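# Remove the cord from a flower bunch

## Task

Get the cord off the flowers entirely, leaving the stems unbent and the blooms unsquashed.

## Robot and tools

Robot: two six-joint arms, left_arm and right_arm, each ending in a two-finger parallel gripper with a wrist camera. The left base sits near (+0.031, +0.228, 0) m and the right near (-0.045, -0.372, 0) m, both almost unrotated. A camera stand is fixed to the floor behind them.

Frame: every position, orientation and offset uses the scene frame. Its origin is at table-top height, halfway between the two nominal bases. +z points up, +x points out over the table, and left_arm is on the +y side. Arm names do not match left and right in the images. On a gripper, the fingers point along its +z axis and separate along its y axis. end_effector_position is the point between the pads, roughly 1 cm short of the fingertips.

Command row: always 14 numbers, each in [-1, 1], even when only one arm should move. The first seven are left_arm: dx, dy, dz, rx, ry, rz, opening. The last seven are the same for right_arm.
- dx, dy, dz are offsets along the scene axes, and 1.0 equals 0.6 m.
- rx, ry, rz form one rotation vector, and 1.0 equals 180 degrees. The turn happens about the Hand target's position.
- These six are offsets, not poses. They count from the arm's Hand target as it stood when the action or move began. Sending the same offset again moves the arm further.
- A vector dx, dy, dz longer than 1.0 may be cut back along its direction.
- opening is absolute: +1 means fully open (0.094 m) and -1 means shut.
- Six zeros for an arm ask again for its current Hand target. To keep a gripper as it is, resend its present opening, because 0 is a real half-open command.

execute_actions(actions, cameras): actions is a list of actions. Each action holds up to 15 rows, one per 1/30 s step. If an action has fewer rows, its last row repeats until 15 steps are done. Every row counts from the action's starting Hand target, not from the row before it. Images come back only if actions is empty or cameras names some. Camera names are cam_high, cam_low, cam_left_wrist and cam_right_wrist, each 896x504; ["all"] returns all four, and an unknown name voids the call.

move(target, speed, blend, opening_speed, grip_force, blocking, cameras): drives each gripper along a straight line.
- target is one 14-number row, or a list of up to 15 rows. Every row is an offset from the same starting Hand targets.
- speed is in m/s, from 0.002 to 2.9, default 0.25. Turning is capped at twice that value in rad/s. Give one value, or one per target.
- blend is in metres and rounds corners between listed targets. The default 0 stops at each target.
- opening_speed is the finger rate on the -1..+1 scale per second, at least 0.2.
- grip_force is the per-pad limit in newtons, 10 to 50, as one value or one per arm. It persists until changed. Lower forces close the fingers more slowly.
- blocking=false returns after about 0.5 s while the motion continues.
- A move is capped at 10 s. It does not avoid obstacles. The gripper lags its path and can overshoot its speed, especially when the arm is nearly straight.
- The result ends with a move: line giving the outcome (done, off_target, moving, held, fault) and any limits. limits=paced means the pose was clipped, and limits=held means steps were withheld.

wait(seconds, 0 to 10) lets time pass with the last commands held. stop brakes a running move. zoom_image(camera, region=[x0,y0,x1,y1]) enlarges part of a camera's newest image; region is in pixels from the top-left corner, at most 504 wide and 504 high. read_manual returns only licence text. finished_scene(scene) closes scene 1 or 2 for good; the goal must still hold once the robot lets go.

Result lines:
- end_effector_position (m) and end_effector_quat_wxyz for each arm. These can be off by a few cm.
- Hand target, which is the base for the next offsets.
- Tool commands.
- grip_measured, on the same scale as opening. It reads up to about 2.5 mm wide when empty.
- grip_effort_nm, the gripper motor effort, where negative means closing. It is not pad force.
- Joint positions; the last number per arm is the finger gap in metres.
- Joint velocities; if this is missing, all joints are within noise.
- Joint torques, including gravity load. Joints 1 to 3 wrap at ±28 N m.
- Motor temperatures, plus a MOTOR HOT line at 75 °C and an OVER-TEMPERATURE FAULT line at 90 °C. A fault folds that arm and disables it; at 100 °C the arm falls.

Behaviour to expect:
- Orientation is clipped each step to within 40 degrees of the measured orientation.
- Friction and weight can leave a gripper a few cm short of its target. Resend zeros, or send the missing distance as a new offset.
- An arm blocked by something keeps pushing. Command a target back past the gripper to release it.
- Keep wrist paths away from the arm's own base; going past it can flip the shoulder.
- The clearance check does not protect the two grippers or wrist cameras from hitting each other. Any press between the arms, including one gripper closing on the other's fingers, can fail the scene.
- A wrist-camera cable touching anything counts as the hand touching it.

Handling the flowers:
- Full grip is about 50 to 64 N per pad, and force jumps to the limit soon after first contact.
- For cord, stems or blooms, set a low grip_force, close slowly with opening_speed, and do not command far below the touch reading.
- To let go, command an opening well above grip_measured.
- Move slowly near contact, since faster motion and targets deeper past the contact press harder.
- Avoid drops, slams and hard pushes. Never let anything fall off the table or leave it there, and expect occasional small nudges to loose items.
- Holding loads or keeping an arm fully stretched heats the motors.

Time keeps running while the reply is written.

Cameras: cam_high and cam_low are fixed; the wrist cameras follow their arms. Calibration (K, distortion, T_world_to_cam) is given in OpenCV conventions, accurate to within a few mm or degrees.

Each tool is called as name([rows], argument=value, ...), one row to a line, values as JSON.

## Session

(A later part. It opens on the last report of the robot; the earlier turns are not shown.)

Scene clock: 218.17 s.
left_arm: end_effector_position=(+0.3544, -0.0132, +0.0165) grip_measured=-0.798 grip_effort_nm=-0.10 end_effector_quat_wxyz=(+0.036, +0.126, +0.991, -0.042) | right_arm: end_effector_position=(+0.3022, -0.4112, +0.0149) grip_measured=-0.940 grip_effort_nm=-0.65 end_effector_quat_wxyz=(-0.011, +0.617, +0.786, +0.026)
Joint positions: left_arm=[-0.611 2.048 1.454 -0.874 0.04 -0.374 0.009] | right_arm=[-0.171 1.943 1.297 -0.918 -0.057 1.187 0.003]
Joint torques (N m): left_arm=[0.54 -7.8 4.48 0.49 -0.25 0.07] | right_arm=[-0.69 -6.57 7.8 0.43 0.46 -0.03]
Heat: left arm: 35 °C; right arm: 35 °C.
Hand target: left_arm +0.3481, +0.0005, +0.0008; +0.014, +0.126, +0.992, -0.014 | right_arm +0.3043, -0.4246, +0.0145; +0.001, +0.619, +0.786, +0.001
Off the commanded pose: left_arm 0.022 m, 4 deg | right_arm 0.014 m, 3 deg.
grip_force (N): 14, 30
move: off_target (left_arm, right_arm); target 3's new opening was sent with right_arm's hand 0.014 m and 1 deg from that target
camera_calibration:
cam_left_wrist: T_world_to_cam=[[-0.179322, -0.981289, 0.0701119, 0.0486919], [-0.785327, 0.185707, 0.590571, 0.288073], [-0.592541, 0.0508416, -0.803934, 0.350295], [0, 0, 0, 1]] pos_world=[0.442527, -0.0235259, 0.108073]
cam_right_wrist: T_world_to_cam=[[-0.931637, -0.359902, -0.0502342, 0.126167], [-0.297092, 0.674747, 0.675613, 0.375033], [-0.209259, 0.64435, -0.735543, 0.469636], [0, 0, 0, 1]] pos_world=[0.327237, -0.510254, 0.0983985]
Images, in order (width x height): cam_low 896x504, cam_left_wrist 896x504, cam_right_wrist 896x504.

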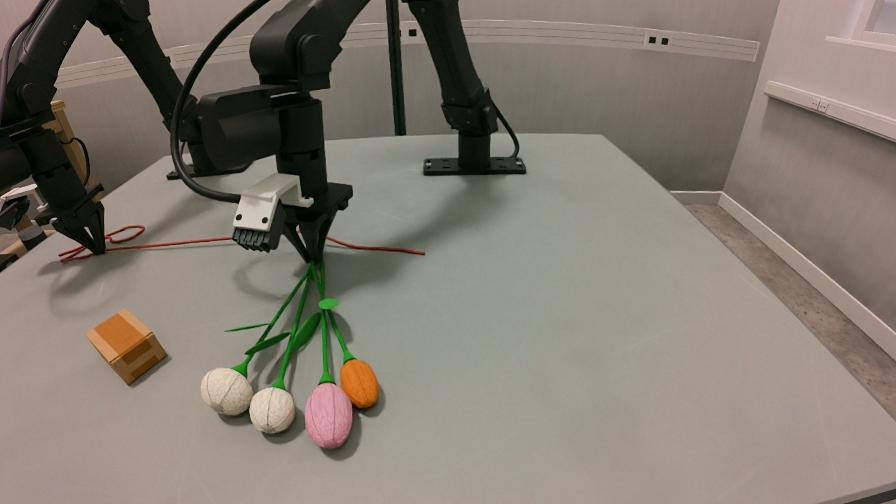

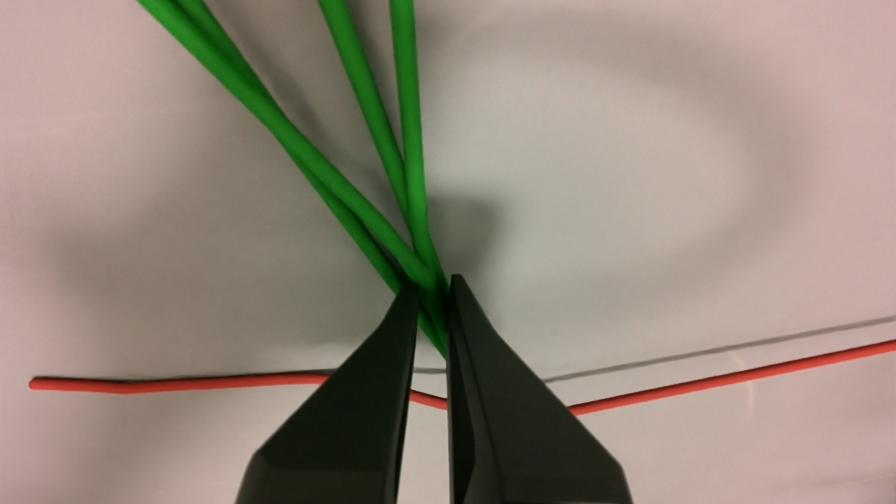

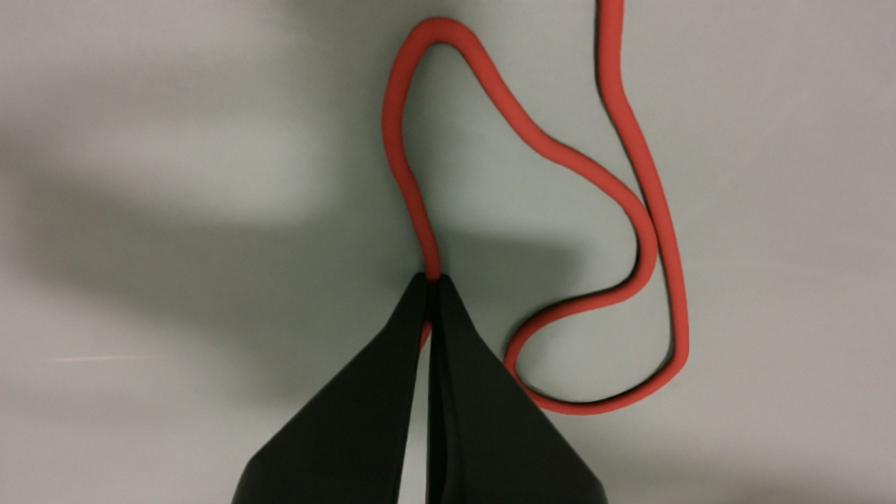

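move([
  [0,0,0,0,0,0,-0.8,0,0.04,0,0,0,0,-1],
  [0,0,0,0,0,0,-0.8,0,0.04,0,0,0,0,0],
  [0,0,0,0,0,0,-0.8,0.0,0.12,0.1,0,0,0,0],
  [0,0,0,0,0,0,-0.8,0.01,0.41,0.1,0,0,0,0],
], speed=0.18, cameras=["cam_right_wrist","cam_low","cam_left_wrist"])

Scene clock: 225.00 s.
left_arm: end_effector_position=(+0.3537, -0.0087, +0.0161) grip_measured=-0.798 grip_effort_nm=-0.10 end_effector_quat_wxyz=(+0.034, +0.125, +0.991, -0.031) | right_arm: end_effector_position=(+0.3066, -0.1754, +0.0715) grip_measured=-0.001 grip_effort_nm=0.09 end_effector_quat_wxyz=(-0.005, +0.614, +0.789, +0.007)
Joint positions: left_arm=[-0.611 2.048 1.454 -0.886 0.022 -0.374 0.009] | right_arm=[0.473 2.085 1.74 -1.216 -0.016 1.823 0.047]
Joint torques (N m): left_arm=[0.64 -7.77 4.51 0.58 -0.1 0.05] | right_arm=[-0.27 -8.39 8.8 0.31 0.1 0.06]
Heat: left arm: 35 °C; right arm: 35 °C.
Hand target: left_arm +0.3481, +0.0005, +0.0008; +0.014, +0.126, +0.992, -0.014 | right_arm +0.3102, -0.1786, +0.0745; +0.001, +0.619, +0.786, +0.001
Off the commanded pose: left_arm 0.019 m, 3 deg | right_arm 0.006 m, 1 deg.
grip_force (N): 14, 30
move: off_target (left_arm)
camera_calibration:
cam_left_wrist: T_world_to_cam=[[-0.177564, -0.982908, 0.0486201, 0.0526166], [-0.785764, 0.171348, 0.594319, 0.286948], [-0.592492, 0.0673255, -0.802758, 0.34939], [0, 0, 0, 1]] pos_world=[0.441827, -0.0209734, 0.107379]
cam_right_wrist: T_world_to_cam=[[-0.92896, -0.369428, -0.0235837, 0.213618], [-0.2937, 0.696756, 0.654425, 0.183385], [-0.225331, 0.614861, -0.755759, 0.361427], [0, 0, 0, 1]] pos_world=[0.333744, -0.271086, 0.158178]
Images, in order (width x height): cam_low 896x504, cam_left_wrist 896x504, cam_right_wrist 896x504.

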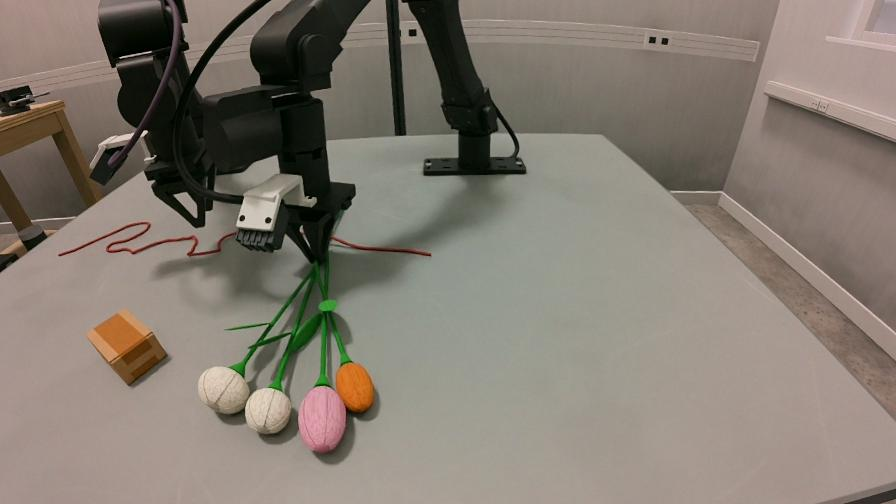

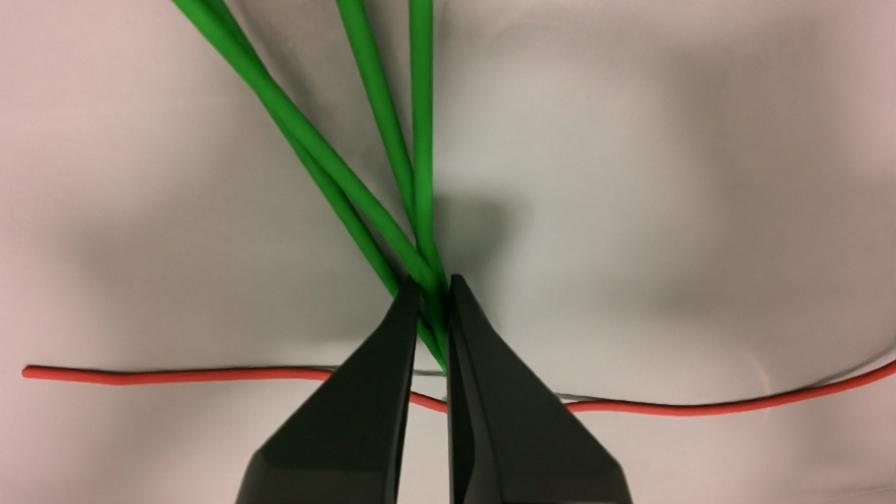

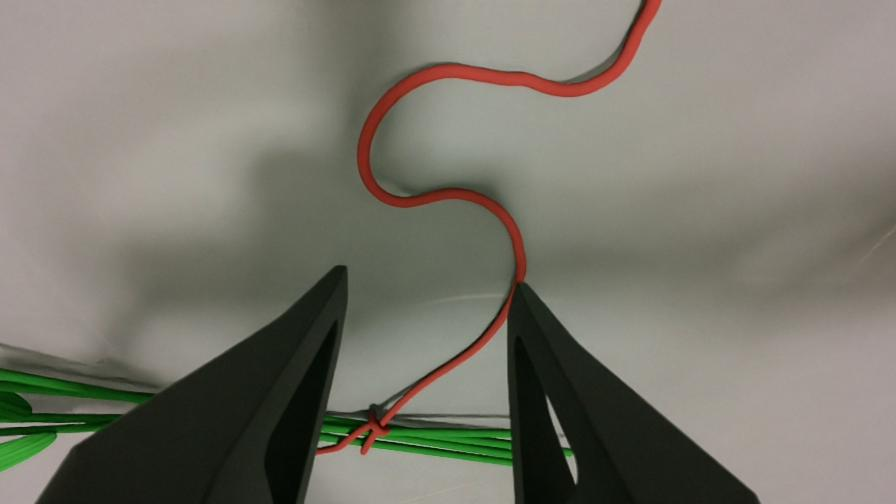

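move([
  [0,0,0,0,0,0,-0.8,-0.095,0.036,0,0,0,0,0],
  [0,0,0,0,0,0,-0.8,-0.095,0.036,-0.122,0,0,0,0],
  [0,0,0,0,0,0,-0.8,-0.095,0.036,-0.122,0,0,0,-1],
  [0,0,0,0,0,0,-0.8,-0.03,-0.41,-0.1,0,0,0,-1],
], speed=0.1, cameras=["cam_left_wrist","cam_low","cam_right_wrist"])

Scene clock: 236.20 s.
left_arm: end_effector_position=(+0.3533, -0.0086, +0.0160) grip_measured=-0.798 grip_effort_nm=-0.10 end_effector_quat_wxyz=(+0.033, +0.127, +0.991, -0.031) | right_arm: end_effector_position=(+0.2910, -0.4192, +0.0146) grip_measured=-0.940 grip_effort_nm=-0.65 end_effector_quat_wxyz=(+0.000, +0.620, +0.785, +0.014)
Joint positions: left_arm=[-0.611 2.048 1.454 -0.888 0.023 -0.371 0.009] | right_arm=[-0.182 1.903 1.241 -0.896 -0.025 1.181 0.003]
Joint torques (N m): left_arm=[0.46 -7.62 4.42 0.56 -0.04 0.03] | right_arm=[-0.09 -6.23 7.65 0.4 0.2 -0.04]
Heat: left arm: 35 °C; right arm: 35 °C.
Hand target: left_arm +0.3480, +0.0006, +0.0008; +0.014, +0.126, +0.992, -0.014 | right_arm +0.2924, -0.4246, +0.0145; +0.001, +0.619, +0.786, +0.001
Off the commanded pose: left_arm 0.019 m, 3 deg | right_arm 0.006 m, 2 deg.
grip_force (N): 14, 30
move: off_target (left_arm); target 3's new opening was sent with right_arm's hand 0.014 m and 1 deg from that target
camera_calibration:
cam_left_wrist: T_world_to_cam=[[-0.180205, -0.982434, 0.0484685, 0.0535685], [-0.784389, 0.173261, 0.59558, 0.2861], [-0.593516, 0.0693081, -0.801833, 0.34954], [0, 0, 0, 1]] pos_world=[0.441524, -0.0211683, 0.107281]
cam_right_wrist: T_world_to_cam=[[-0.9336, -0.356089, -0.0398834, 0.114838], [-0.29417, 0.698153, 0.652722, 0.386614], [-0.204583, 0.621114, -0.756547, 0.461346], [0, 0, 0, 1]] pos_world=[0.315327, -0.515572, 0.101258]
Images, in order (width x height): cam_low 896x504, cam_left_wrist 896x504, cam_right_wrist 896x504.

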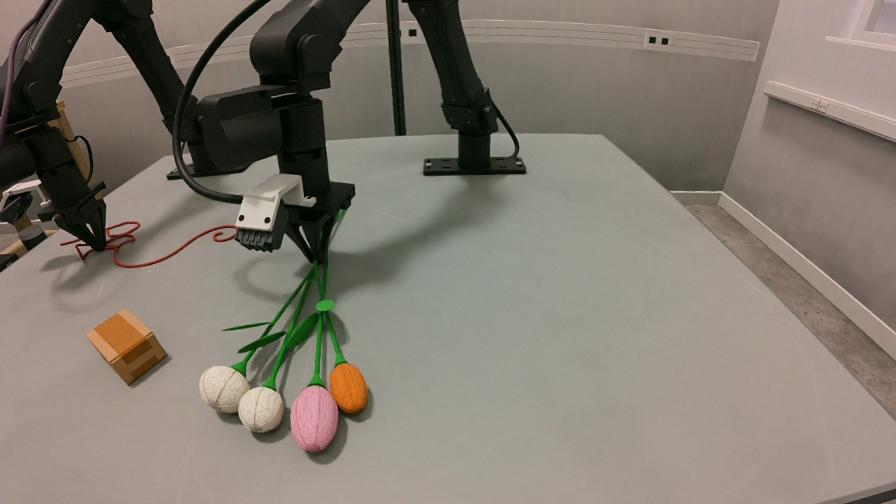

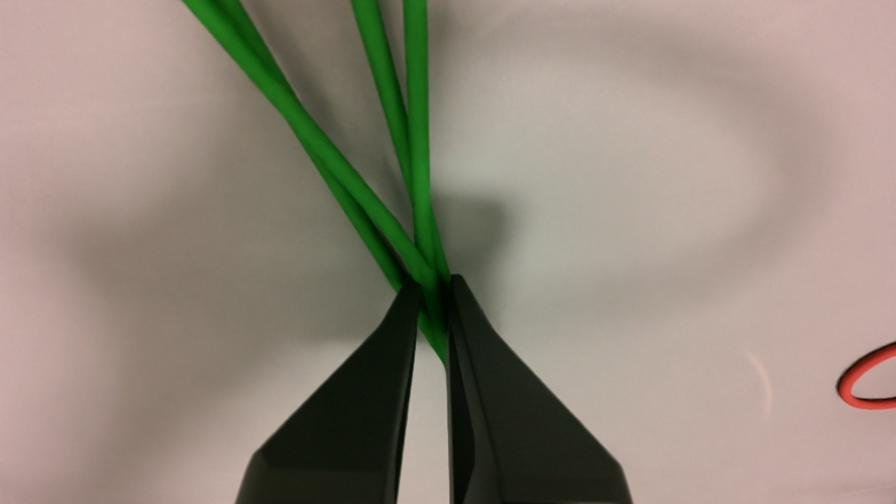

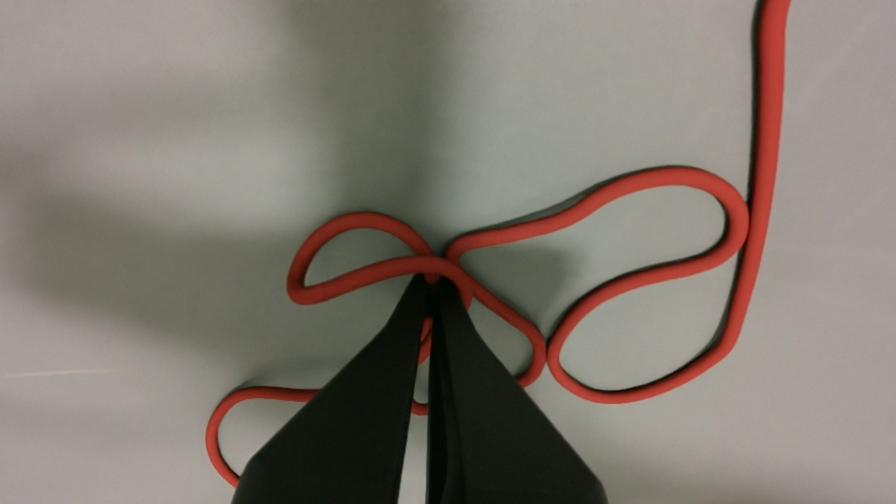

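move([
  [0,0,0,0,0,0,-0.2,0,0,0,0,0,0,-0.6],
  [0,0,0.18,0,0,0,-0.2,0,0,0.12,0,0,0,-0.6],
  [-0.08,0.1,0.25,0,0,0,-0.2,0,0,0.15,0,0,0,-0.6],
], speed=0.1, opening_speed=0.6, cameras=["all"])

Scene clock: 242.60 s.
left_arm: end_effector_position=(+0.3050, +0.0542, +0.1457) grip_measured=-0.202 grip_effort_nm=0.07 end_effector_quat_wxyz=(+0.010, +0.124, +0.992, -0.016) | right_arm: end_effector_position=(+0.2879, -0.4193, +0.0845) grip_measured=-0.601 grip_effort_nm=0.09 end_effector_quat_wxyz=(-0.026, +0.619, +0.785, -0.002)
Joint positions: left_arm=[-0.542 1.742 1.57 -1.367 0.021 -0.306 0.038] | right_arm=[-0.182 1.874 1.491 -1.235 -0.022 1.18 0.019]
Joint torques (N m): left_arm=[0.35 -9.72 4.36 0.49 -0.06 0.09] | right_arm=[-0.09 -10.62 8.68 0.26 0.16 -0.02]
Heat: left arm: 36 °C; right arm: 35 °C.
Hand target: left_arm +0.3000, +0.0605, +0.1507; +0.014, +0.126, +0.992, -0.014 | right_arm +0.2923, -0.4246, +0.1045; +0.001, +0.619, +0.786, +0.001
Off the commanded pose: left_arm 0.009 m, 1 deg | right_arm 0.021 m, 3 deg.
grip_force (N): 14, 30
move: off_target (right_arm)
camera_calibration:
cam_left_wrist: T_world_to_cam=[[-0.174347, -0.984448, 0.0215851, 0.102602], [-0.759061, 0.148329, 0.633896, 0.148092], [-0.62724, 0.0941332, -0.773117, 0.425225], [0, 0, 0, 1]] pos_world=[0.397017, 0.0390116, 0.232659]
cam_right_wrist: T_world_to_cam=[[-0.934069, -0.356808, 0.0142496, 0.109977], [-0.25469, 0.69365, 0.673783, 0.325037], [-0.250295, 0.62573, -0.738792, 0.5273], [0, 0, 0, 1]] pos_world=[0.317491, -0.516169, 0.168994]

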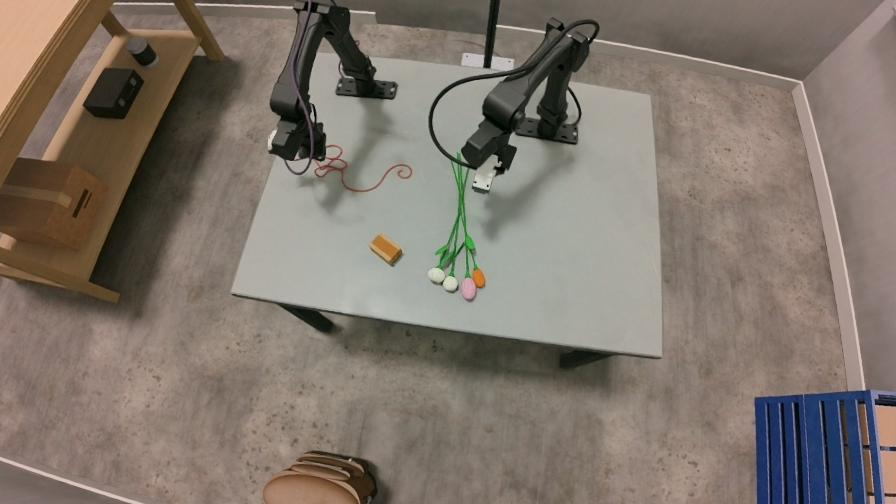

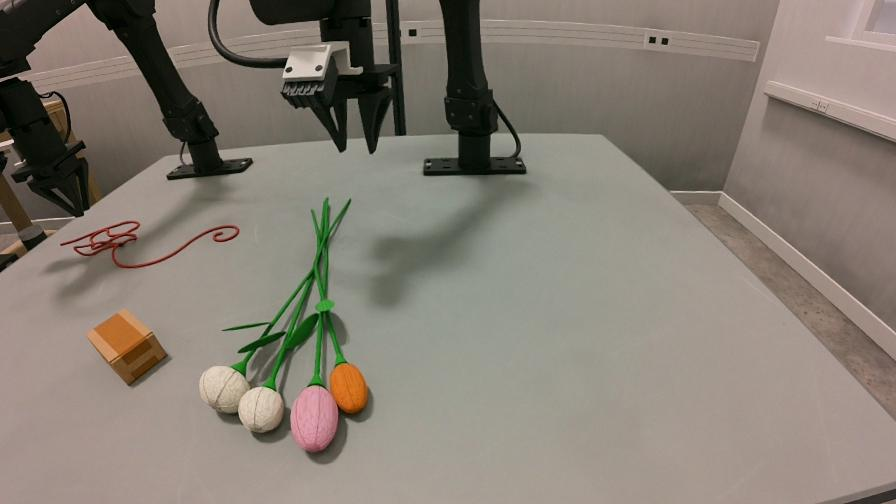

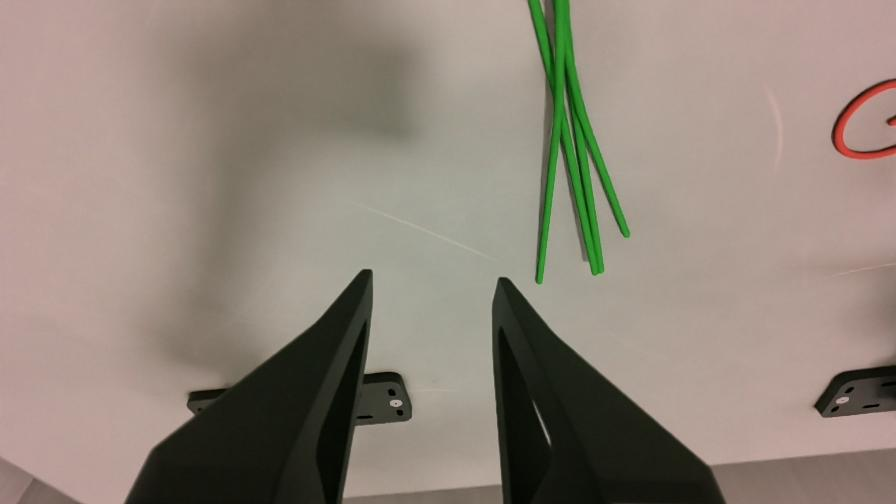

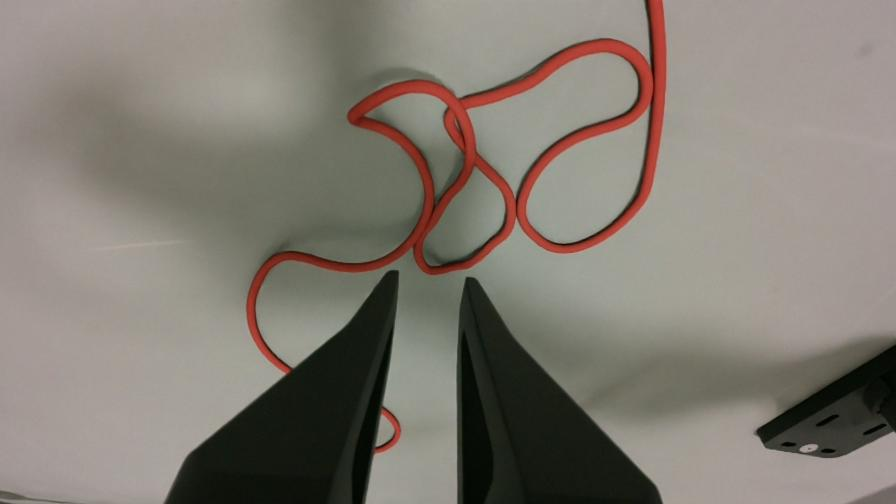

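finished_scene(scene=2)

The scene is finished: the task was done.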